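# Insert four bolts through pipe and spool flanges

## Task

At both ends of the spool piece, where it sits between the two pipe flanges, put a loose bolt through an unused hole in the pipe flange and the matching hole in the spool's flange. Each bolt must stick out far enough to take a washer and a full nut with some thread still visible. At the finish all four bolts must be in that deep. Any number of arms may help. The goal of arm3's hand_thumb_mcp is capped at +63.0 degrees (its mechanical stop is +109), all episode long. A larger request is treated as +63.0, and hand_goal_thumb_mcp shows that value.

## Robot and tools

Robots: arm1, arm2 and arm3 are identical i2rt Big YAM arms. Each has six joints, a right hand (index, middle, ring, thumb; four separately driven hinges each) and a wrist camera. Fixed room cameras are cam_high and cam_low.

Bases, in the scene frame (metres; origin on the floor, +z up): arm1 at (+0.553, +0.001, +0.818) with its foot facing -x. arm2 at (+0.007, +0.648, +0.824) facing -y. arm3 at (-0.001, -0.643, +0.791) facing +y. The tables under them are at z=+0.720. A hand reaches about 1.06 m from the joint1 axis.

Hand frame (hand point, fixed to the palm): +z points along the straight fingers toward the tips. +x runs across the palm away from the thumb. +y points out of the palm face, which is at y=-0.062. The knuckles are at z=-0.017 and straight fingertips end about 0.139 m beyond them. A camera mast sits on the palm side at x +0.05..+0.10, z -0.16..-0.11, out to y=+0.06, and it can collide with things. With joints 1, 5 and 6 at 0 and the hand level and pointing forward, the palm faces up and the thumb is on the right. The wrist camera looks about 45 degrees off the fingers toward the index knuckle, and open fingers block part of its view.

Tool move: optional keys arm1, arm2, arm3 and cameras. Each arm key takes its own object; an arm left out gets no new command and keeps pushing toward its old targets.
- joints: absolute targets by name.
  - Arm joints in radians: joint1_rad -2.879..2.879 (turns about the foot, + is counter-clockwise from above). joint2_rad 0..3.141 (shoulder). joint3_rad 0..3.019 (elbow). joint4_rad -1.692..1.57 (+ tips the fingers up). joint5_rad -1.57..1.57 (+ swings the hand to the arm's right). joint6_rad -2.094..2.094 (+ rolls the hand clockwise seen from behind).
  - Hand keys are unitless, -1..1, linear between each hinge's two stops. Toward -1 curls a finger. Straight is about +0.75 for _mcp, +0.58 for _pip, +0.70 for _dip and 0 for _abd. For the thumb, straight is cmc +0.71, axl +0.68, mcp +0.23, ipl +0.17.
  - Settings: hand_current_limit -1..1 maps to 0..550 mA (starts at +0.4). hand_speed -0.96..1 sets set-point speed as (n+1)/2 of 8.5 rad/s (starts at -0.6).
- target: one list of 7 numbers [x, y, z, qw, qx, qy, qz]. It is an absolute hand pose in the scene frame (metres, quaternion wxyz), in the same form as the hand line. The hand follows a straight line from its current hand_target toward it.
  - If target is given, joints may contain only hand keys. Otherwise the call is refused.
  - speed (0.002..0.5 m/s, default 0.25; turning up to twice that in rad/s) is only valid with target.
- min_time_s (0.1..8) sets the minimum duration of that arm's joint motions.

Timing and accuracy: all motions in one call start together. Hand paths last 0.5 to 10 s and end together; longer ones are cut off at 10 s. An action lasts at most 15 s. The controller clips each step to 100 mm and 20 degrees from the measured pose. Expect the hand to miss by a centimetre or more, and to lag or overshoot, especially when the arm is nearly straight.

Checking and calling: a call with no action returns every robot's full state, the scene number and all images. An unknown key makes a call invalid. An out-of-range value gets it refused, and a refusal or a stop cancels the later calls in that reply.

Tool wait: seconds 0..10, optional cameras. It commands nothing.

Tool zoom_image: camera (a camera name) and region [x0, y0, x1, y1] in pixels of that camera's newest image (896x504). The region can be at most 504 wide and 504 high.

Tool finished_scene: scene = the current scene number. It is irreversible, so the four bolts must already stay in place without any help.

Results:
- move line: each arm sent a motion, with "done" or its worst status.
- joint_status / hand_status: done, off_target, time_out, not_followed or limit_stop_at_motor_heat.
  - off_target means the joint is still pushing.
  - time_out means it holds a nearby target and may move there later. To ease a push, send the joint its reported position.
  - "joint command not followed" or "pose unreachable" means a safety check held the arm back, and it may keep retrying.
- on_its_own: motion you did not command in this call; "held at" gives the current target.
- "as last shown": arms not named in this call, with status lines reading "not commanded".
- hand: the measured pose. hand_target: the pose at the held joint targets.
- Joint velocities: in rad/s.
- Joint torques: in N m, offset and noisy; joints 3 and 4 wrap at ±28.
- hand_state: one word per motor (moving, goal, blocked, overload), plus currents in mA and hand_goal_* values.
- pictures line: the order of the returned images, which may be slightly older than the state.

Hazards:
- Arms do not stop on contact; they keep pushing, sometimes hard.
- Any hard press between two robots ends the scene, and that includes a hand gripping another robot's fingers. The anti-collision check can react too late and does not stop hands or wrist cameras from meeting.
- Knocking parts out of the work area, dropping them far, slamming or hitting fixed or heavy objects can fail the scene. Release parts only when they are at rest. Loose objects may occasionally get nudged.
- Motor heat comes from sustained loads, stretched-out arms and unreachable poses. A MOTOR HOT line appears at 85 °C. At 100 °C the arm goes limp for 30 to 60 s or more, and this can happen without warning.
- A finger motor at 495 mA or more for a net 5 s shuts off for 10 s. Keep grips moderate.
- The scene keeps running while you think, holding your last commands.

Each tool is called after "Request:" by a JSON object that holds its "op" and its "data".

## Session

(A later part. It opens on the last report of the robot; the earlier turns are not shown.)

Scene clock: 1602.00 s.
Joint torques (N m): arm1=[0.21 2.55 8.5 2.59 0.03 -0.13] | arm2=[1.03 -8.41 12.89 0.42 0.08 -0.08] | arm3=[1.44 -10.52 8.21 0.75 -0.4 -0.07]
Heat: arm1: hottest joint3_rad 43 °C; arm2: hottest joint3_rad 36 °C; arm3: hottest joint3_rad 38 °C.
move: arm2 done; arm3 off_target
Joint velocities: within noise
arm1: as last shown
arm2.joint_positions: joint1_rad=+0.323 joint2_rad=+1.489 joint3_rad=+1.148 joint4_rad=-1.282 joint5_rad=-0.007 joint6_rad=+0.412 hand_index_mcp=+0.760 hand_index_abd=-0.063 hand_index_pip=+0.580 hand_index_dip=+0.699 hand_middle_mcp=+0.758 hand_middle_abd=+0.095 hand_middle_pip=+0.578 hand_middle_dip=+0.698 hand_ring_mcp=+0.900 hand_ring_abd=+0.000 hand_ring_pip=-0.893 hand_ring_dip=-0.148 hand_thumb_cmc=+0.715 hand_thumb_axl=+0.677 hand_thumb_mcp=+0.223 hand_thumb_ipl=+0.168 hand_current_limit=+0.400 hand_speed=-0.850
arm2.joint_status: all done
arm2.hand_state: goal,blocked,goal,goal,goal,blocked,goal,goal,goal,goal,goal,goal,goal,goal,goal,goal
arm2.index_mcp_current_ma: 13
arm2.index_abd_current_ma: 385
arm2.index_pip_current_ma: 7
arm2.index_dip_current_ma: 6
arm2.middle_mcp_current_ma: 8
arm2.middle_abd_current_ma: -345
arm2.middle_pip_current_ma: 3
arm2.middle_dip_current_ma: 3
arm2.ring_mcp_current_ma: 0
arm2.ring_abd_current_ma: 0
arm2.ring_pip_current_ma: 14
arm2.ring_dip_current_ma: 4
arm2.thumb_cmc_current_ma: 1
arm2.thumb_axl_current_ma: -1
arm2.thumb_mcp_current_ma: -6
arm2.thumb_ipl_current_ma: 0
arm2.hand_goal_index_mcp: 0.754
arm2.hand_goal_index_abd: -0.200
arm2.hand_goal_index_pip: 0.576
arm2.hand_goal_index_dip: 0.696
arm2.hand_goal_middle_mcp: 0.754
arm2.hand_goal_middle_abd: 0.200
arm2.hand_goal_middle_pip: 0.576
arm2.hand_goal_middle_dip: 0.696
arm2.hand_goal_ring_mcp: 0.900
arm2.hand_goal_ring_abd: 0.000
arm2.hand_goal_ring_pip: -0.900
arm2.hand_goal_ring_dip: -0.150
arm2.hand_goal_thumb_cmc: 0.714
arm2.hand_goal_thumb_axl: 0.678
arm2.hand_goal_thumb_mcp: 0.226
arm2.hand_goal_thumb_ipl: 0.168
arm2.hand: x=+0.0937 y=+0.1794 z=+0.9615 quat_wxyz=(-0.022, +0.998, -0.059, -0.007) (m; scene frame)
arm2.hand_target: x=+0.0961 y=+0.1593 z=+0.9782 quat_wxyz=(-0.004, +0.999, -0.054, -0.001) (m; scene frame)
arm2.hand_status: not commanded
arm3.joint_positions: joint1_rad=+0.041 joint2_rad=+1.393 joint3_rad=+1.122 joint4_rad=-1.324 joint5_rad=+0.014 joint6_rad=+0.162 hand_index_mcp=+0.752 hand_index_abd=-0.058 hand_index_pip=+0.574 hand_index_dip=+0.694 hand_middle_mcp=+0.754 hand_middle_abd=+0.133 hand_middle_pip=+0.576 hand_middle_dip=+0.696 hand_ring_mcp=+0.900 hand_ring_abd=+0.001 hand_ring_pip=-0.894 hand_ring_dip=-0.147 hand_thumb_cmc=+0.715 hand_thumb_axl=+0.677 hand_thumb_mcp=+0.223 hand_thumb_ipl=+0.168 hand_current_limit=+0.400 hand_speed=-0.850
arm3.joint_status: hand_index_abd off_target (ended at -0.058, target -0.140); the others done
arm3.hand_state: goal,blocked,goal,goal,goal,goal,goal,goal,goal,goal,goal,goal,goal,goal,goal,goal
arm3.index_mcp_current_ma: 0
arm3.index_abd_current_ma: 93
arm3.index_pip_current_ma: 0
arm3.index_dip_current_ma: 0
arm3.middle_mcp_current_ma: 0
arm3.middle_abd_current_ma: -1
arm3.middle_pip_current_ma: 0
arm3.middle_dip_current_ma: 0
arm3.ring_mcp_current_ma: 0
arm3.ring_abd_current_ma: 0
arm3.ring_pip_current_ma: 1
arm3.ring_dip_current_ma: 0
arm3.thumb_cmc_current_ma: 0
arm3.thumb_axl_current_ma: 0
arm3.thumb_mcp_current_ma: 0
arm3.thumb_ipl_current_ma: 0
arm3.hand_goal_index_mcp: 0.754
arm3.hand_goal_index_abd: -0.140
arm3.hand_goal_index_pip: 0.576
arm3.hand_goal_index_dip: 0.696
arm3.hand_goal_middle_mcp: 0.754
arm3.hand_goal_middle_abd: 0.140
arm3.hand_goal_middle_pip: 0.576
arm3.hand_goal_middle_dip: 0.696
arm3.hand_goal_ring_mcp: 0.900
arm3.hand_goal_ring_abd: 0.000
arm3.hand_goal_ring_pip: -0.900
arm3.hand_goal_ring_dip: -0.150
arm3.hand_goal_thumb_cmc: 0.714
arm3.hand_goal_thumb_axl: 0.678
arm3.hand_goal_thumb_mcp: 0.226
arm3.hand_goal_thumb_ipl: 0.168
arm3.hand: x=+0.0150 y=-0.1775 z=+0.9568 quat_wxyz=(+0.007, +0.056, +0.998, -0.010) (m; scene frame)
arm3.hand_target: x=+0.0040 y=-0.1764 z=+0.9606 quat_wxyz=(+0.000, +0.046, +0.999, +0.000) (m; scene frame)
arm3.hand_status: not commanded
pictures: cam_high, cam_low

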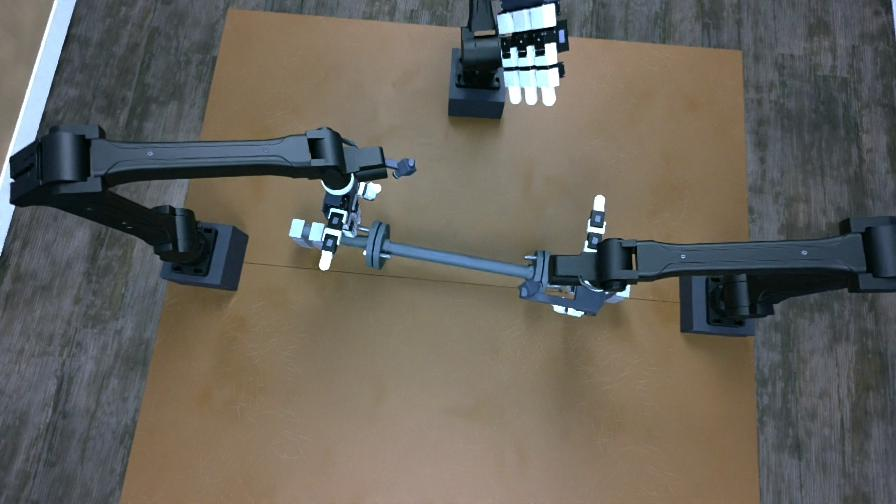

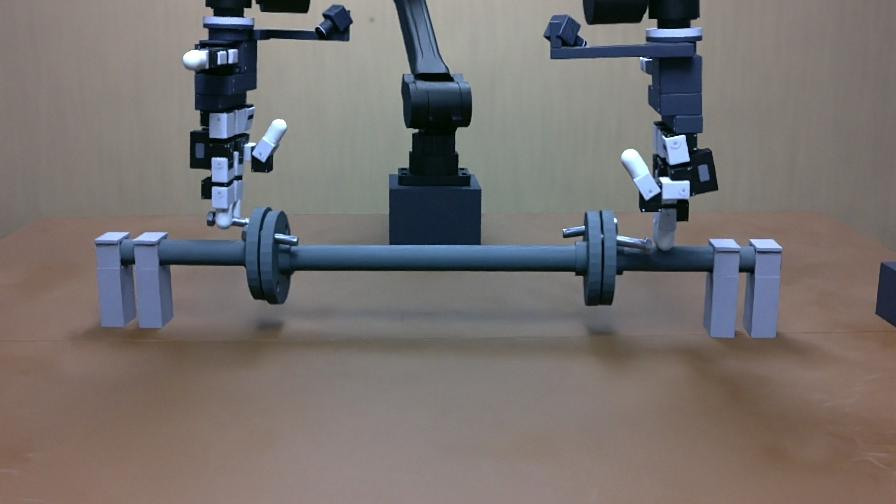

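Request:
{"op": "move", "data": {"arm3": {"target": [0.0015, -0.178, 1.006, 0, 0.05155, 0.99867, 0], "speed": 0.08}, "cameras": ["cam_high", "cam_low", "arm2_cam_wrist", "arm3_cam_wrist"]}}

Request:
{"op": "zoom_image", "data": {"camera": "cam_low", "region": [235, 200, 295, 245]}}

Request:
{"op": "zoom_image", "data": {"camera": "cam_high", "region": [350, 215, 400, 265]}}

Request:
{"op": "zoom_image", "data": {"camera": "arm2_cam_wrist", "region": [420, 0, 660, 130]}}

Request:
{"op": "zoom_image", "data": {"camera": "arm3_cam_wrist", "region": [360, 0, 660, 150]}}

Scene clock: 1632.43 s.
Joint torques (N m): arm1=[0.15 2.55 8.5 2.59 0.03 -0.13] | arm2=[1.03 -8.41 12.89 0.42 0.08 -0.08] | arm3=[0.73 -10.4 13.2 -0.36 0 0.05]
Heat: arm1: hottest joint3_rad 43 °C; arm2: hottest joint3_rad 37 °C; arm3: hottest joint3_rad 36 °C.
move: arm3 off_target
Joint velocities: within noise
arm1.joint_positions: joint1_rad=+0.178 joint2_rad=+0.618 joint3_rad=+1.371 joint4_rad=-1.335 joint5_rad=-0.100 joint6_rad=+1.129 hand_index_mcp=+0.754 hand_index_abd=+0.000 hand_index_pip=+0.577 hand_index_dip=+0.696 hand_middle_mcp=+0.754 hand_middle_abd=+0.000 hand_middle_pip=+0.577 hand_middle_dip=+0.696 hand_ring_mcp=+0.754 hand_ring_abd=+0.000 hand_ring_pip=+0.577 hand_ring_dip=+0.696 hand_thumb_cmc=+0.714 hand_thumb_axl=+0.677 hand_thumb_mcp=+0.226 hand_thumb_ipl=+0.168 hand_current_limit=+0.400 hand_speed=-0.600
arm1.joint_status: not commanded
arm1.hand_state: goal,goal,goal,goal,goal,goal,goal,goal,goal,goal,goal,goal,goal,goal,goal,goal
arm1.index_mcp_current_ma: 0
arm1.index_abd_current_ma: 0
arm1.index_pip_current_ma: 0
arm1.index_dip_current_ma: 0
arm1.middle_mcp_current_ma: 0
arm1.middle_abd_current_ma: 0
arm1.middle_pip_current_ma: 0
arm1.middle_dip_current_ma: 0
arm1.ring_mcp_current_ma: 0
arm1.ring_abd_current_ma: 0
arm1.ring_pip_current_ma: 0
arm1.ring_dip_current_ma: 0
arm1.thumb_cmc_current_ma: 0
arm1.thumb_axl_current_ma: 0
arm1.thumb_mcp_current_ma: 0
arm1.thumb_ipl_current_ma: 0
arm1.hand_goal_index_mcp: 0.754
arm1.hand_goal_index_abd: 0.000
arm1.hand_goal_index_pip: 0.576
arm1.hand_goal_index_dip: 0.696
arm1.hand_goal_middle_mcp: 0.754
arm1.hand_goal_middle_abd: 0.000
arm1.hand_goal_middle_pip: 0.576
arm1.hand_goal_middle_dip: 0.696
arm1.hand_goal_ring_mcp: 0.754
arm1.hand_goal_ring_abd: 0.000
arm1.hand_goal_ring_pip: 0.576
arm1.hand_goal_ring_dip: 0.696
arm1.hand_goal_thumb_cmc: 0.714
arm1.hand_goal_thumb_axl: 0.678
arm1.hand_goal_thumb_mcp: 0.226
arm1.hand_goal_thumb_ipl: 0.168
arm1.hand: x=+0.2884 y=+0.0097 z=+1.3567 quat_wxyz=(+0.472, +0.306, -0.827, -0.016) (m; scene frame)
arm1.hand_target: x=+0.2908 y=+0.0100 z=+1.3693 quat_wxyz=(+0.484, +0.304, -0.820, -0.018) (m; scene frame)
arm1.hand_status: not commanded
arm2: as last shown
arm3.joint_positions: joint1_rad=+0.059 joint2_rad=+1.365 joint3_rad=+1.157 joint4_rad=-1.419 joint5_rad=+0.003 joint6_rad=+0.169 hand_index_mcp=+0.752 hand_index_abd=-0.071 hand_index_pip=+0.574 hand_index_dip=+0.694 hand_middle_mcp=+0.753 hand_middle_abd=+0.122 hand_middle_pip=+0.576 hand_middle_dip=+0.696 hand_ring_mcp=+0.900 hand_ring_abd=+0.001 hand_ring_pip=-0.894 hand_ring_dip=-0.147 hand_thumb_cmc=+0.715 hand_thumb_axl=+0.677 hand_thumb_mcp=+0.223 hand_thumb_ipl=+0.168 hand_current_limit=+0.400 hand_speed=-0.850
arm3.joint_status: not commanded
arm3.hand_state: goal,blocked,goal,goal,goal,goal,goal,goal,goal,goal,goal,goal,goal,goal,goal,goal
arm3.index_mcp_current_ma: 0
arm3.index_abd_current_ma: 69
arm3.index_pip_current_ma: 0
arm3.index_dip_current_ma: 0
arm3.middle_mcp_current_ma: 0
arm3.middle_abd_current_ma: -6
arm3.middle_pip_current_ma: 0
arm3.middle_dip_current_ma: 0
arm3.ring_mcp_current_ma: 0
arm3.ring_abd_current_ma: 0
arm3.ring_pip_current_ma: 1
arm3.ring_dip_current_ma: 0
arm3.thumb_cmc_current_ma: 0
arm3.thumb_axl_current_ma: 0
arm3.thumb_mcp_current_ma: 0
arm3.thumb_ipl_current_ma: 0
arm3.hand_goal_index_mcp: 0.754
arm3.hand_goal_index_abd: -0.140
arm3.hand_goal_index_pip: 0.576
arm3.hand_goal_index_dip: 0.696
arm3.hand_goal_middle_mcp: 0.754
arm3.hand_goal_middle_abd: 0.140
arm3.hand_goal_middle_pip: 0.576
arm3.hand_goal_middle_dip: 0.696
arm3.hand_goal_ring_mcp: 0.900
arm3.hand_goal_ring_abd: 0.000
arm3.hand_goal_ring_pip: -0.900
arm3.hand_goal_ring_dip: -0.150
arm3.hand_goal_thumb_cmc: 0.714
arm3.hand_goal_thumb_axl: 0.678
arm3.hand_goal_thumb_mcp: 0.226
arm3.hand_goal_thumb_ipl: 0.168
arm3.hand: x=+0.0062 y=-0.1909 z=+0.9773 quat_wxyz=(+0.004, +0.050, +0.998, -0.027) (m; scene frame)
arm3.hand_target: x=+0.0017 y=-0.1791 z=+1.0059 quat_wxyz=(+0.000, +0.052, +0.999, +0.000) (m; scene frame)
arm3.hand_status: off_target (0.032 m and 3.1 deg from the pose sent, 0.051 m and 1.5 deg at the start)
pictures: arm2_cam_wrist, arm3_cam_wrist, cam_high, cam_low

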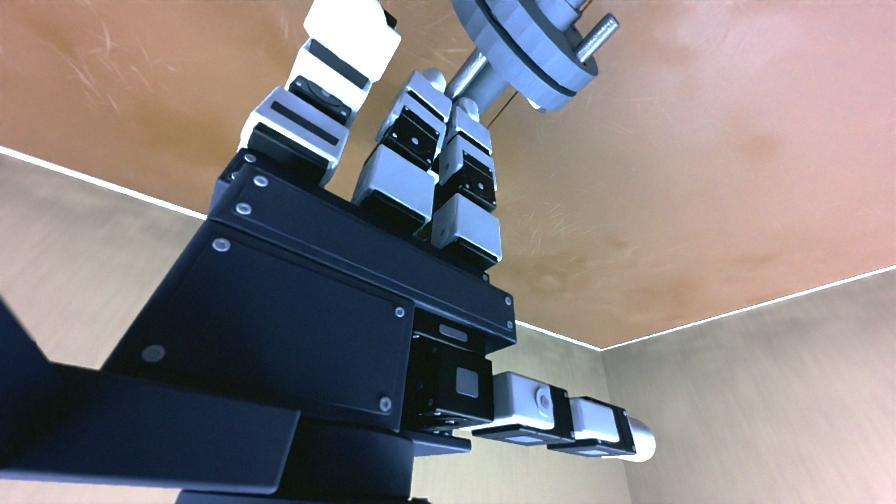

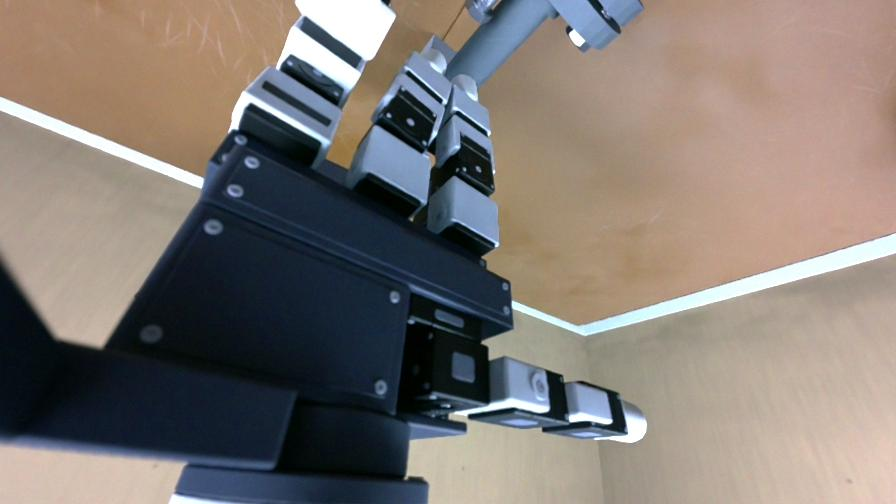

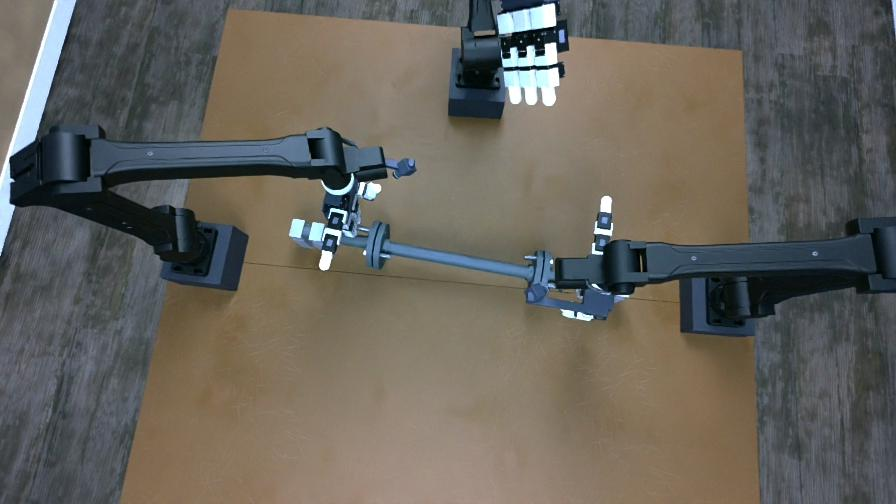

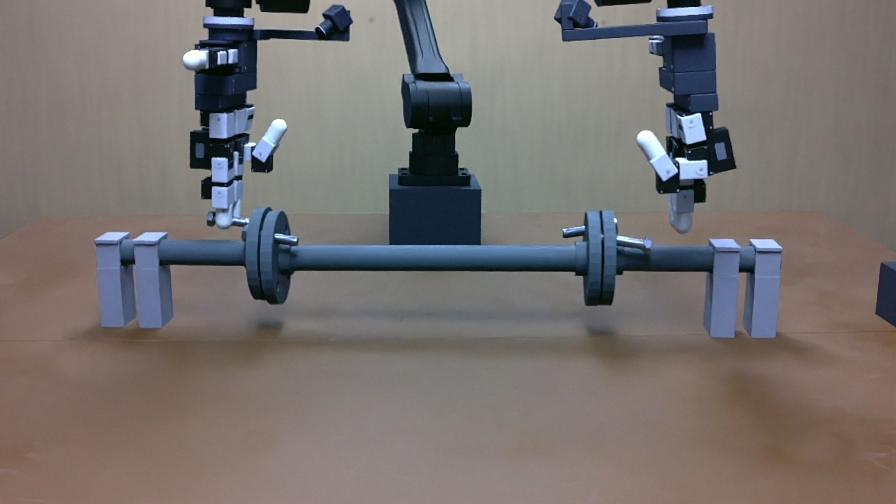

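Scaled by 8.400.

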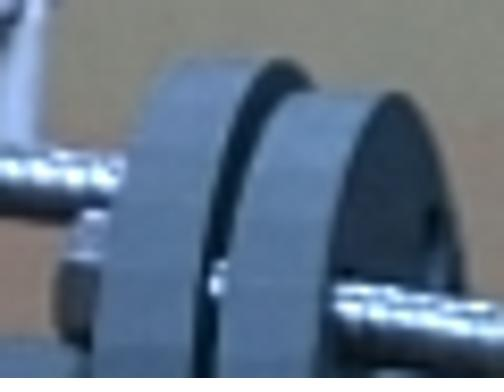

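Scaled by 10.080.

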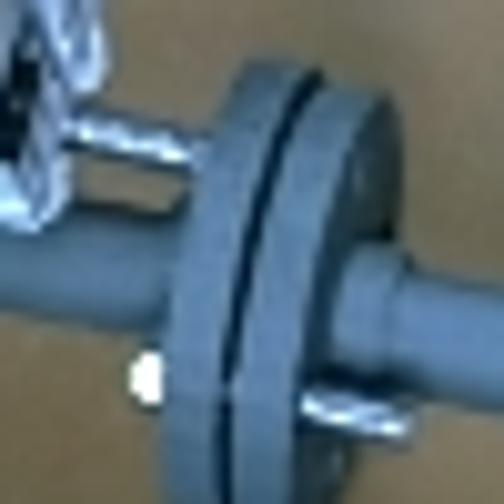

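Scaled by 2.100.

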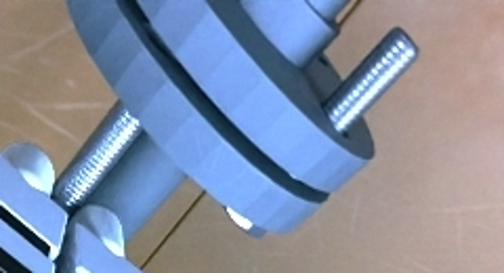

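Scaled by 1.680.

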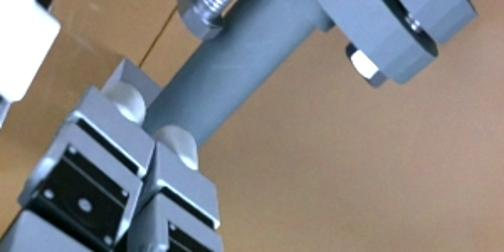

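Request:
{"op": "move", "data": {"arm3": {"target": [0.0015, -0.1765, 0.960, 0, 0.05155, 0.99867, 0], "speed": 0.05}, "cameras": ["cam_low", "arm3_cam_wrist", "cam_high"]}}

Request:
{"op": "zoom_image", "data": {"camera": "cam_low", "region": [570, 205, 680, 260]}}

Request:
{"op": "zoom_image", "data": {"camera": "arm3_cam_wrist", "region": [360, 0, 660, 150]}}

Scene clock: 1679.37 s.
Joint torques (N m): arm1=[0.21 2.55 8.5 2.59 0.04 -0.13] | arm2=[1.03 -8.41 12.88 0.42 0.08 -0.08] | arm3=[0.73 -8.41 8.4 0.8 0.03 0.04]
Heat: arm1: hottest joint3_rad 43 °C; arm2: hottest joint3_rad 39 °C; arm3: hottest joint3_rad 38 °C.
move: arm3 done
Joint velocities: within noise
arm1, arm2: as last shown
arm3.joint_positions: joint1_rad=+0.059 joint2_rad=+1.371 joint3_rad=+1.121 joint4_rad=-1.322 joint5_rad=+0.003 joint6_rad=+0.169 hand_index_mcp=+0.752 hand_index_abd=-0.071 hand_index_pip=+0.574 hand_index_dip=+0.694 hand_middle_mcp=+0.753 hand_middle_abd=+0.122 hand_middle_pip=+0.576 hand_middle_dip=+0.696 hand_ring_mcp=+0.900 hand_ring_abd=+0.001 hand_ring_pip=-0.894 hand_ring_dip=-0.147 hand_thumb_cmc=+0.715 hand_thumb_axl=+0.677 hand_thumb_mcp=+0.223 hand_thumb_ipl=+0.168 hand_current_limit=+0.400 hand_speed=-0.850
arm3.joint_status: not commanded
arm3.hand_state: goal,blocked,goal,goal,goal,goal,goal,goal,goal,goal,goal,goal,goal,goal,goal,goal
arm3.index_mcp_current_ma: 0
arm3.index_abd_current_ma: 69
arm3.index_pip_current_ma: 0
arm3.index_dip_current_ma: 0
arm3.middle_mcp_current_ma: 0
arm3.middle_abd_current_ma: -6
arm3.middle_pip_current_ma: 0
arm3.middle_dip_current_ma: 0
arm3.ring_mcp_current_ma: 0
arm3.ring_abd_current_ma: 0
arm3.ring_pip_current_ma: 1
arm3.ring_dip_current_ma: 0
arm3.thumb_cmc_current_ma: 0
arm3.thumb_axl_current_ma: 0
arm3.thumb_mcp_current_ma: 0
arm3.thumb_ipl_current_ma: 0
arm3.hand_goal_index_mcp: 0.754
arm3.hand_goal_index_abd: -0.140
arm3.hand_goal_index_pip: 0.576
arm3.hand_goal_index_dip: 0.696
arm3.hand_goal_middle_mcp: 0.754
arm3.hand_goal_middle_abd: 0.140
arm3.hand_goal_middle_pip: 0.576
arm3.hand_goal_middle_dip: 0.696
arm3.hand_goal_ring_mcp: 0.900
arm3.hand_goal_ring_abd: 0.000
arm3.hand_goal_ring_pip: -0.900
arm3.hand_goal_ring_dip: -0.150
arm3.hand_goal_thumb_cmc: 0.714
arm3.hand_goal_thumb_axl: 0.678
arm3.hand_goal_thumb_mcp: 0.226
arm3.hand_goal_thumb_ipl: 0.168
arm3.hand: x=+0.0054 y=-0.1787 z=+0.9656 quat_wxyz=(+0.001, +0.050, +0.999, +0.001) (m; scene frame)
arm3.hand_target: x=+0.0016 y=-0.1767 z=+0.9600 quat_wxyz=(+0.000, +0.052, +0.999, +0.000) (m; scene frame)
arm3.hand_status: done (0.007 m and 0.2 deg from the pose sent, 0.023 m and 3.1 deg at the start)
pictures: arm3_cam_wrist, cam_high, cam_low

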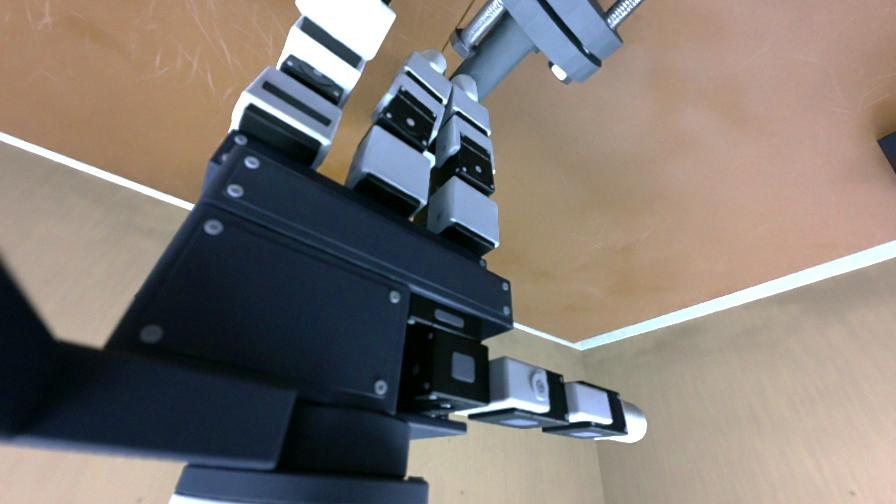

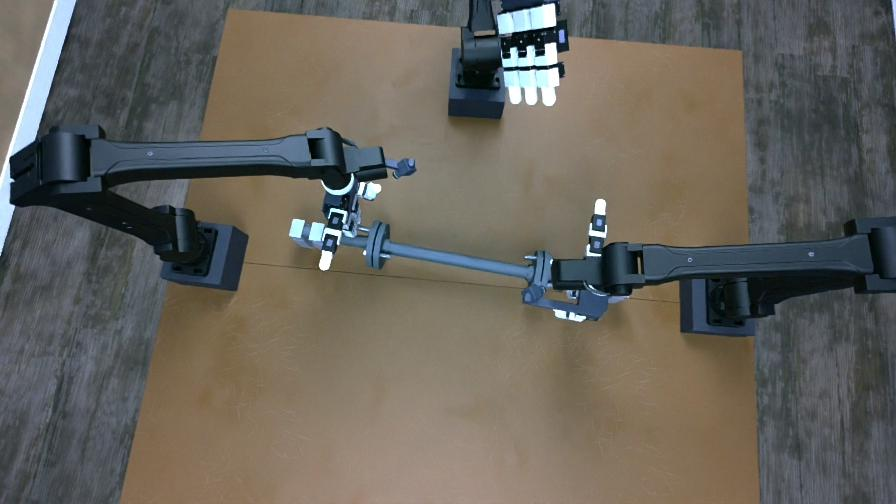

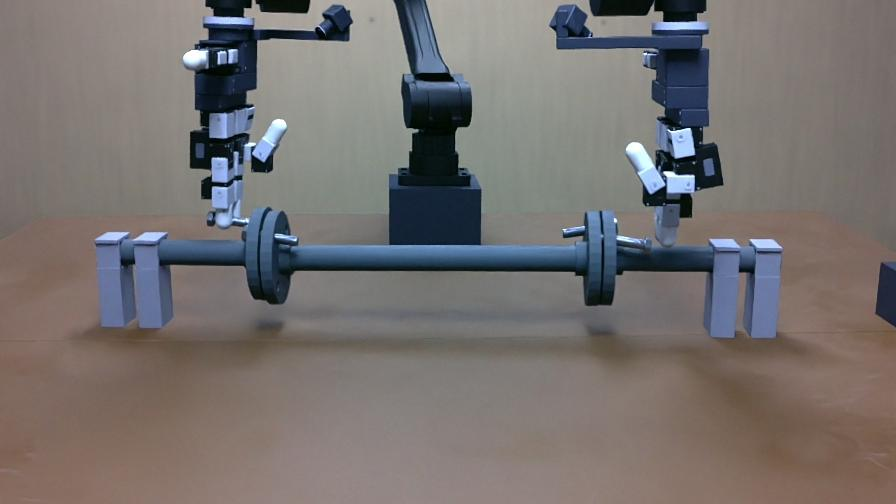

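Scaled by 4.582.

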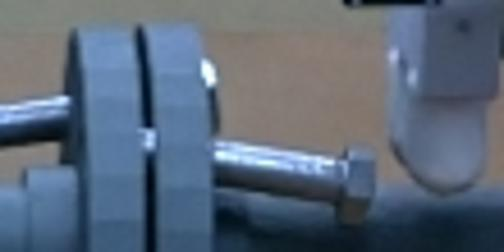

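Scaled by 1.680.

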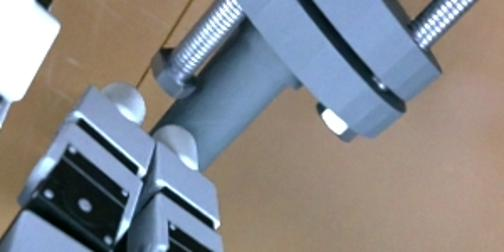

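Request:
{"op": "move", "data": {"arm3": {"joints": {"joint1_rad": 0.046, "joint2_rad": 1.405, "joint3_rad": 1.189, "joint4_rad": -1.302, "joint6_rad": 0.152, "hand_current_limit": 0.4}, "min_time_s": 1.2}, "cameras": ["cam_low", "arm3_cam_wrist"]}}

Request:
{"op": "zoom_image", "data": {"camera": "cam_low", "region": [570, 205, 680, 260]}}

Request:
{"op": "zoom_image", "data": {"camera": "arm3_cam_wrist", "region": [360, 0, 660, 150]}}

Scene clock: 1706.43 s.
Joint torques (N m): arm1=[0.15 2.55 8.5 2.58 0.04 -0.13] | arm2=[1.03 -8.41 12.88 0.42 0.08 -0.08] | arm3=[-0.85 -8.7 13.49 0.83 0.03 -0.19]
Heat: arm1: hottest joint3_rad 43 °C; arm2: hottest joint3_rad 40 °C; arm3: hottest joint3_rad 37 °C.
move: arm3 done
Joint velocities: arm1=[within noise] | arm2=[within noise] | arm3=[-0.005 -0.005 -0.012 -0.007 -0.022 0.154]
arm1, arm2: as last shown
arm3.joint_positions: joint1_rad=+0.056 joint2_rad=+1.393 joint3_rad=+1.135 joint4_rad=-1.317 joint5_rad=+0.003 joint6_rad=+0.165 hand_index_mcp=+0.752 hand_index_abd=-0.071 hand_index_pip=+0.574 hand_index_dip=+0.694 hand_middle_mcp=+0.753 hand_middle_abd=+0.122 hand_middle_pip=+0.576 hand_middle_dip=+0.696 hand_ring_mcp=+0.900 hand_ring_abd=+0.001 hand_ring_pip=-0.894 hand_ring_dip=-0.147 hand_thumb_cmc=+0.715 hand_thumb_axl=+0.677 hand_thumb_mcp=+0.223 hand_thumb_ipl=+0.168 hand_current_limit=+0.400 hand_speed=-0.850
arm3.joint_status: all done
arm3.hand_state: goal,blocked,goal,goal,goal,goal,goal,goal,goal,goal,goal,goal,goal,goal,goal,goal
arm3.index_mcp_current_ma: 0
arm3.index_abd_current_ma: 69
arm3.index_pip_current_ma: 0
arm3.index_dip_current_ma: 0
arm3.middle_mcp_current_ma: 0
arm3.middle_abd_current_ma: -6
arm3.middle_pip_current_ma: 0
arm3.middle_dip_current_ma: 0
arm3.ring_mcp_current_ma: 0
arm3.ring_abd_current_ma: 0
arm3.ring_pip_current_ma: 1
arm3.ring_dip_current_ma: 0
arm3.thumb_cmc_current_ma: 0
arm3.thumb_axl_current_ma: 0
arm3.thumb_mcp_current_ma: 0
arm3.thumb_ipl_current_ma: 0
arm3.hand_goal_index_mcp: 0.754
arm3.hand_goal_index_abd: -0.140
arm3.hand_goal_index_pip: 0.576
arm3.hand_goal_index_dip: 0.696
arm3.hand_goal_middle_mcp: 0.754
arm3.hand_goal_middle_abd: 0.140
arm3.hand_goal_middle_pip: 0.576
arm3.hand_goal_middle_dip: 0.696
arm3.hand_goal_ring_mcp: 0.900
arm3.hand_goal_ring_abd: 0.000
arm3.hand_goal_ring_pip: -0.900
arm3.hand_goal_ring_dip: -0.150
arm3.hand_goal_thumb_cmc: 0.714
arm3.hand_goal_thumb_axl: 0.678
arm3.hand_goal_thumb_mcp: 0.226
arm3.hand_goal_thumb_ipl: 0.168
arm3.hand: x=+0.0058 y=-0.1715 z=+0.9623 quat_wxyz=(+0.001, +0.049, +0.999, -0.001) (m; scene frame)
arm3.hand_target: x=+0.0082 y=-0.1489 z=+0.9830 quat_wxyz=(-0.003, +0.048, +0.998, +0.027) (m; scene frame)
arm3.hand_status: not commanded
pictures: arm3_cam_wrist, cam_low

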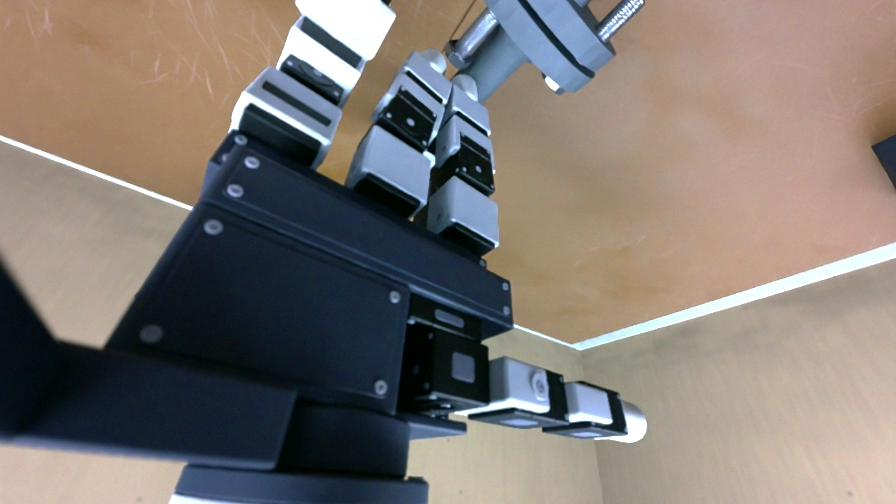

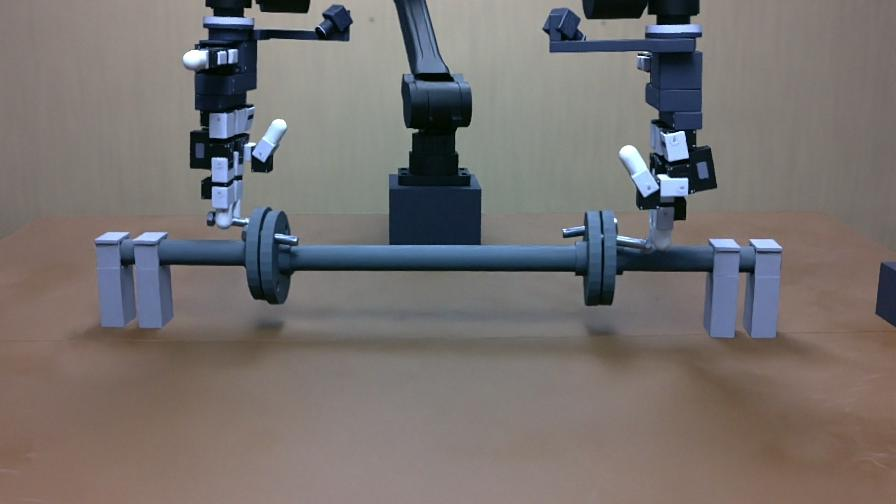

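Scaled by 4.582.

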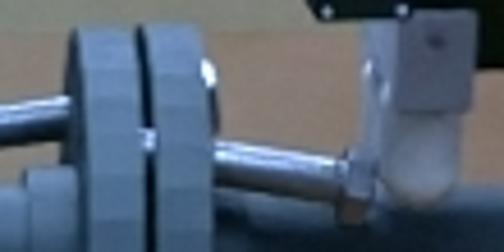

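Scaled by 1.680.

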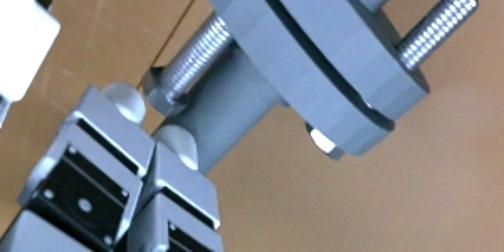

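Request:
{"op": "move", "data": {"arm3": {"joints": {"joint1_rad": 0.042, "joint2_rad": 1.435, "joint3_rad": 1.224, "joint4_rad": -1.306, "joint6_rad": 0.147}, "min_time_s": 1.5}, "cameras": ["cam_low", "arm3_cam_wrist"]}}

Request:
{"op": "zoom_image", "data": {"camera": "cam_low", "region": [550, 205, 660, 260]}}

Request:
{"op": "zoom_image", "data": {"camera": "arm3_cam_wrist", "region": [360, 0, 660, 150]}}

Scene clock: 1717.73 s.
Joint torques (N m): arm1=[0.15 2.55 8.49 2.58 0.03 -0.13] | arm2=[0.97 -8.41 12.89 0.42 0.08 -0.08] | arm3=[-0.91 -8.82 14.38 0.64 0.11 -0.21]
Heat: arm1: hottest joint3_rad 43 °C; arm2: hottest joint3_rad 40 °C; arm3: hottest joint3_rad 37 °C.
move: arm3 done
Joint velocities: within noise
arm1, arm2: as last shown
arm3.joint_positions: joint1_rad=+0.055 joint2_rad=+1.420 joint3_rad=+1.159 joint4_rad=-1.317 joint5_rad=+0.001 joint6_rad=+0.163 hand_index_mcp=+0.773 hand_index_abd=-0.075 hand_index_pip=+0.586 hand_index_dip=+0.700 hand_middle_mcp=+0.777 hand_middle_abd=+0.117 hand_middle_pip=+0.588 hand_middle_dip=+0.702 hand_ring_mcp=+0.900 hand_ring_abd=+0.001 hand_ring_pip=-0.894 hand_ring_dip=-0.147 hand_thumb_cmc=+0.715 hand_thumb_axl=+0.677 hand_thumb_mcp=+0.223 hand_thumb_ipl=+0.168 hand_current_limit=+0.400 hand_speed=-0.850
arm3.joint_status: all done
arm3.hand_state: goal,blocked,goal,goal,blocked,blocked,goal,goal,goal,goal,goal,goal,goal,goal,goal,goal
arm3.index_mcp_current_ma: 9
arm3.index_abd_current_ma: 61
arm3.index_pip_current_ma: 2
arm3.index_dip_current_ma: 0
arm3.middle_mcp_current_ma: 13
arm3.middle_abd_current_ma: -9
arm3.middle_pip_current_ma: 3
arm3.middle_dip_current_ma: 1
arm3.ring_mcp_current_ma: 0
arm3.ring_abd_current_ma: 0
arm3.ring_pip_current_ma: 1
arm3.ring_dip_current_ma: 0
arm3.thumb_cmc_current_ma: 0
arm3.thumb_axl_current_ma: 0
arm3.thumb_mcp_current_ma: 0
arm3.thumb_ipl_current_ma: 0
arm3.hand_goal_index_mcp: 0.754
arm3.hand_goal_index_abd: -0.140
arm3.hand_goal_index_pip: 0.576
arm3.hand_goal_index_dip: 0.696
arm3.hand_goal_middle_mcp: 0.754
arm3.hand_goal_middle_abd: 0.140
arm3.hand_goal_middle_pip: 0.576
arm3.hand_goal_middle_dip: 0.696
arm3.hand_goal_ring_mcp: 0.900
arm3.hand_goal_ring_abd: 0.000
arm3.hand_goal_ring_pip: -0.900
arm3.hand_goal_ring_dip: -0.150
arm3.hand_goal_thumb_cmc: 0.714
arm3.hand_goal_thumb_axl: 0.678
arm3.hand_goal_thumb_mcp: 0.226
arm3.hand_goal_thumb_ipl: 0.168
arm3.hand: x=+0.0053 y=-0.1619 z=+0.9614 quat_wxyz=(+0.000, +0.049, +0.999, -0.002) (m; scene frame)
arm3.hand_target: x=+0.0090 y=-0.1366 z=+0.9848 quat_wxyz=(-0.003, +0.048, +0.998, +0.028) (m; scene frame)
arm3.hand_status: not commanded
pictures: arm3_cam_wrist, cam_low

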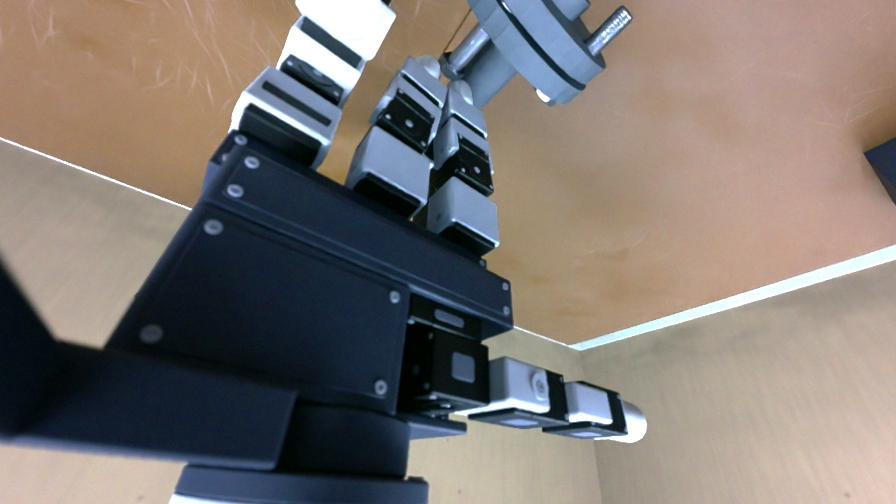

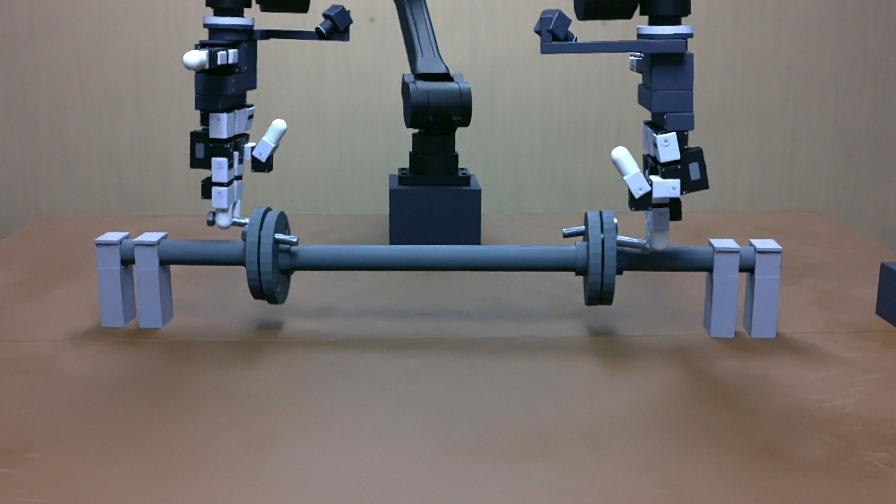

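Scaled by 4.582.

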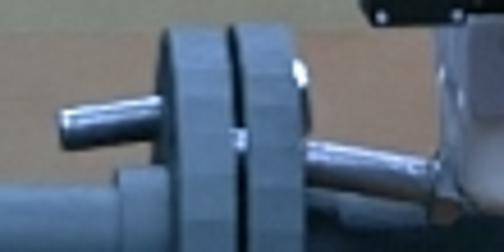

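Scaled by 1.680.

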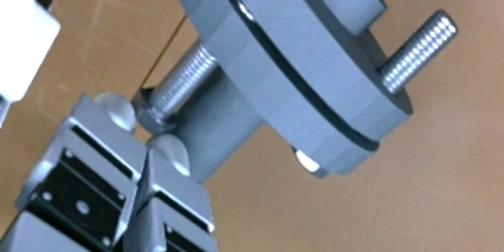

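Request:
{"op": "move", "data": {"arm3": {"joints": {"joint1_rad": 0.039, "joint2_rad": 1.453, "joint3_rad": 1.244, "joint4_rad": -1.306, "joint6_rad": 0.145}, "min_time_s": 1.5}, "cameras": ["cam_low", "arm3_cam_wrist"]}}

Request:
{"op": "zoom_image", "data": {"camera": "cam_low", "region": [550, 205, 660, 260]}}

Request:
{"op": "zoom_image", "data": {"camera": "arm3_cam_wrist", "region": [360, 0, 660, 150]}}

Scene clock: 1726.90 s.
Joint torques (N m): arm1=[0.15 2.55 8.5 2.58 0.03 -0.13] | arm2=[1.03 -8.41 12.89 0.42 0.08 -0.08] | arm3=[-0.97 -8.82 14.78 0.79 0.14 -0.24]
Heat: arm1: hottest joint3_rad 43 °C; arm2: hottest joint3_rad 40 °C; arm3: hottest joint3_rad 39 °C.
move: arm3 done
Joint velocities: within noise
arm1, arm2: as last shown
arm3.joint_positions: joint1_rad=+0.052 joint2_rad=+1.435 joint3_rad=+1.174 joint4_rad=-1.320 joint5_rad=+0.000 joint6_rad=+0.163 hand_index_mcp=+0.789 hand_index_abd=-0.075 hand_index_pip=+0.594 hand_index_dip=+0.705 hand_middle_mcp=+0.794 hand_middle_abd=+0.116 hand_middle_pip=+0.597 hand_middle_dip=+0.706 hand_ring_mcp=+0.900 hand_ring_abd=+0.001 hand_ring_pip=-0.894 hand_ring_dip=-0.147 hand_thumb_cmc=+0.715 hand_thumb_axl=+0.677 hand_thumb_mcp=+0.223 hand_thumb_ipl=+0.168 hand_current_limit=+0.400 hand_speed=-0.850
arm3.joint_status: all done
arm3.hand_state: blocked,blocked,goal,goal,blocked,blocked,blocked,goal,goal,goal,goal,goal,goal,goal,goal,goal
arm3.index_mcp_current_ma: 28
arm3.index_abd_current_ma: 61
arm3.index_pip_current_ma: 8
arm3.index_dip_current_ma: 2
arm3.middle_mcp_current_ma: 36
arm3.middle_abd_current_ma: -9
arm3.middle_pip_current_ma: 9
arm3.middle_dip_current_ma: 2
arm3.ring_mcp_current_ma: 0
arm3.ring_abd_current_ma: 0
arm3.ring_pip_current_ma: 1
arm3.ring_dip_current_ma: 0
arm3.thumb_cmc_current_ma: 0
arm3.thumb_axl_current_ma: 0
arm3.thumb_mcp_current_ma: 0
arm3.thumb_ipl_current_ma: 0
arm3.hand_goal_index_mcp: 0.754
arm3.hand_goal_index_abd: -0.140
arm3.hand_goal_index_pip: 0.576
arm3.hand_goal_index_dip: 0.696
arm3.hand_goal_middle_mcp: 0.754
arm3.hand_goal_middle_abd: 0.140
arm3.hand_goal_middle_pip: 0.576
arm3.hand_goal_middle_dip: 0.696
arm3.hand_goal_ring_mcp: 0.900
arm3.hand_goal_ring_abd: 0.000
arm3.hand_goal_ring_pip: -0.900
arm3.hand_goal_ring_dip: -0.150
arm3.hand_goal_thumb_cmc: 0.714
arm3.hand_goal_thumb_axl: 0.678
arm3.hand_goal_thumb_mcp: 0.226
arm3.hand_goal_thumb_ipl: 0.168
arm3.hand: x=+0.0062 y=-0.1571 z=+0.9605 quat_wxyz=(+0.000, +0.050, +0.999, -0.004) (m; scene frame)
arm3.hand_target: x=+0.0100 y=-0.1291 z=+0.9853 quat_wxyz=(-0.003, +0.048, +0.998, +0.029) (m; scene frame)
arm3.hand_status: not commanded
pictures: arm3_cam_wrist, cam_low

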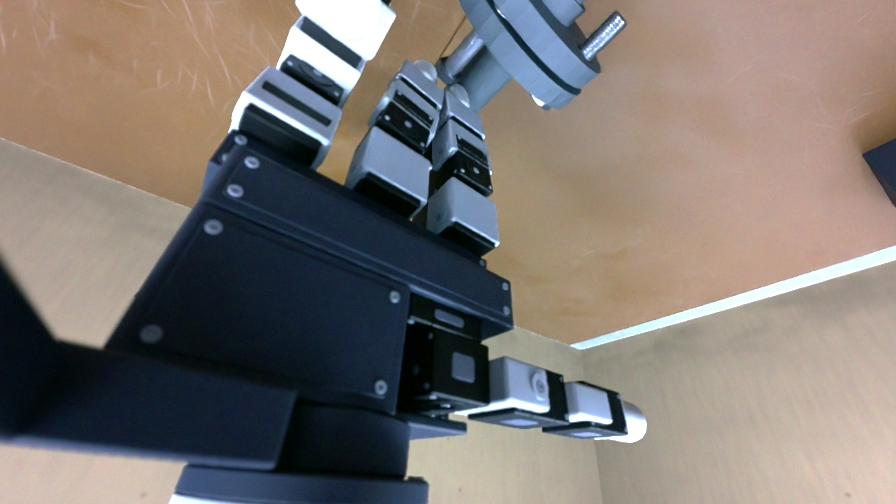

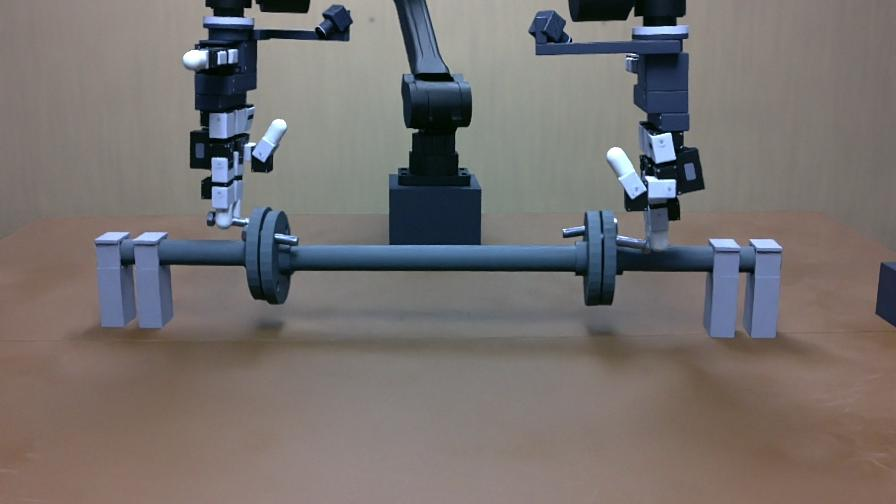

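Scaled by 4.582.

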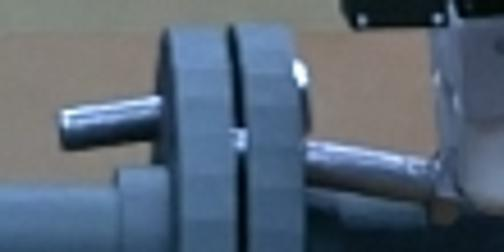

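Scaled by 1.680.

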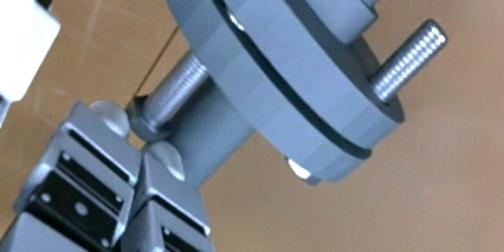

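Request:
{"op": "move", "data": {"arm3": {"joints": {"joint1_rad": 0.038, "joint2_rad": 1.455, "joint3_rad": 1.260, "joint4_rad": -1.342, "joint6_rad": 0.145}, "min_time_s": 1.5}, "cameras": ["cam_low", "arm3_cam_wrist"]}}

Request:
{"op": "zoom_image", "data": {"camera": "cam_low", "region": [550, 205, 660, 260]}}

Request:
{"op": "zoom_image", "data": {"camera": "arm3_cam_wrist", "region": [360, 0, 660, 150]}}

Scene clock: 1741.97 s.
Joint torques (N m): arm1=[0.21 2.55 8.49 2.61 0.04 -0.12] | arm2=[0.97 -8.41 12.89 0.42 0.08 -0.08] | arm3=[-0.91 -9.41 14.05 -0.16 0.15 -0.19]
Heat: arm1: hottest joint3_rad 43 °C; arm2: hottest joint3_rad 40 °C; arm3: hottest joint3_rad 39 °C.
move: arm3 done
Joint velocities: within noise
arm1, arm2: as last shown
arm3.joint_positions: joint1_rad=+0.049 joint2_rad=+1.442 joint3_rad=+1.199 joint4_rad=-1.332 joint5_rad=+0.000 joint6_rad=+0.158 hand_index_mcp=+0.757 hand_index_abd=-0.076 hand_index_pip=+0.580 hand_index_dip=+0.700 hand_middle_mcp=+0.763 hand_middle_abd=+0.116 hand_middle_pip=+0.583 hand_middle_dip=+0.701 hand_ring_mcp=+0.900 hand_ring_abd=+0.001 hand_ring_pip=-0.894 hand_ring_dip=-0.147 hand_thumb_cmc=+0.715 hand_thumb_axl=+0.677 hand_thumb_mcp=+0.223 hand_thumb_ipl=+0.168 hand_current_limit=+0.400 hand_speed=-0.850
arm3.joint_status: all done
arm3.hand_state: goal,blocked,goal,goal,goal,blocked,goal,goal,goal,goal,goal,goal,goal,goal,goal,goal
arm3.index_mcp_current_ma: 0
arm3.index_abd_current_ma: 59
arm3.index_pip_current_ma: 0
arm3.index_dip_current_ma: 1
arm3.middle_mcp_current_ma: 2
arm3.middle_abd_current_ma: -10
arm3.middle_pip_current_ma: 1
arm3.middle_dip_current_ma: 1
arm3.ring_mcp_current_ma: 0
arm3.ring_abd_current_ma: 0
arm3.ring_pip_current_ma: 1
arm3.ring_dip_current_ma: 0
arm3.thumb_cmc_current_ma: 0
arm3.thumb_axl_current_ma: 0
arm3.thumb_mcp_current_ma: 0
arm3.thumb_ipl_current_ma: 0
arm3.hand_goal_index_mcp: 0.754
arm3.hand_goal_index_abd: -0.140
arm3.hand_goal_index_pip: 0.576
arm3.hand_goal_index_dip: 0.696
arm3.hand_goal_middle_mcp: 0.754
arm3.hand_goal_middle_abd: 0.140
arm3.hand_goal_middle_pip: 0.576
arm3.hand_goal_middle_dip: 0.696
arm3.hand_goal_ring_mcp: 0.900
arm3.hand_goal_ring_abd: 0.000
arm3.hand_goal_ring_pip: -0.900
arm3.hand_goal_ring_dip: -0.150
arm3.hand_goal_thumb_cmc: 0.714
arm3.hand_goal_thumb_axl: 0.678
arm3.hand_goal_thumb_mcp: 0.226
arm3.hand_goal_thumb_ipl: 0.168
arm3.hand: x=+0.0068 y=-0.1510 z=+0.9677 quat_wxyz=(-0.001, +0.049, +0.999, -0.001) (m; scene frame)
arm3.hand_target: x=+0.0107 y=-0.1326 z=+0.9885 quat_wxyz=(-0.002, +0.048, +0.999, +0.018) (m; scene frame)
arm3.hand_status: not commanded
pictures: arm3_cam_wrist, cam_low

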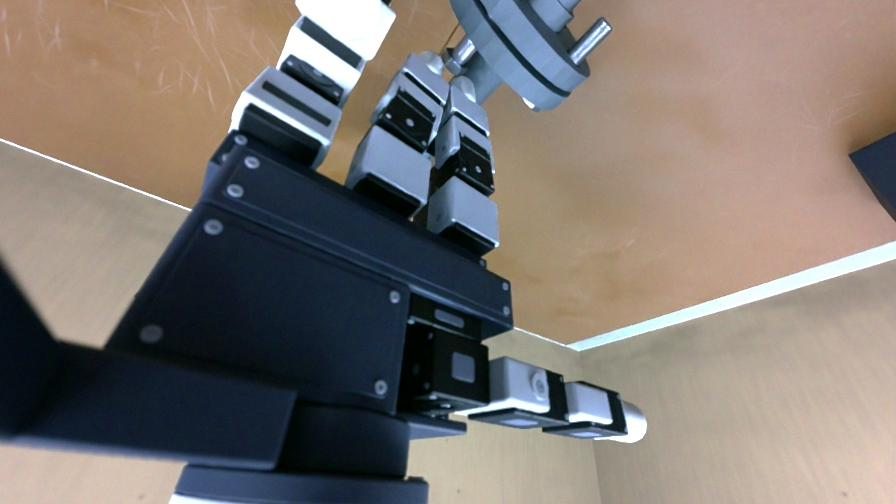

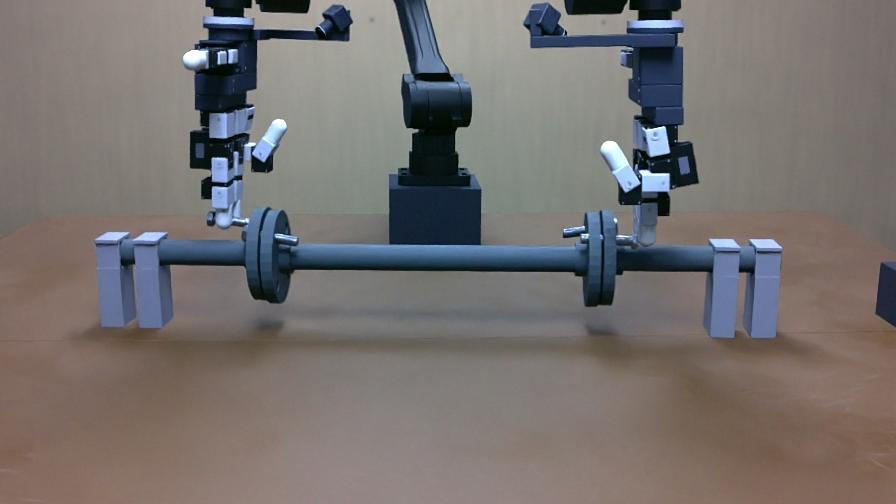

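Scaled by 4.582.

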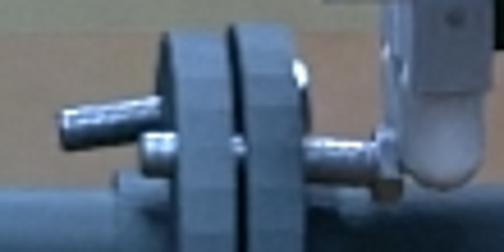

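Scaled by 1.680.

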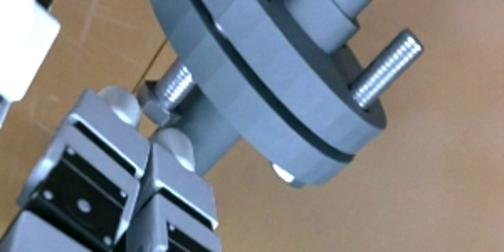

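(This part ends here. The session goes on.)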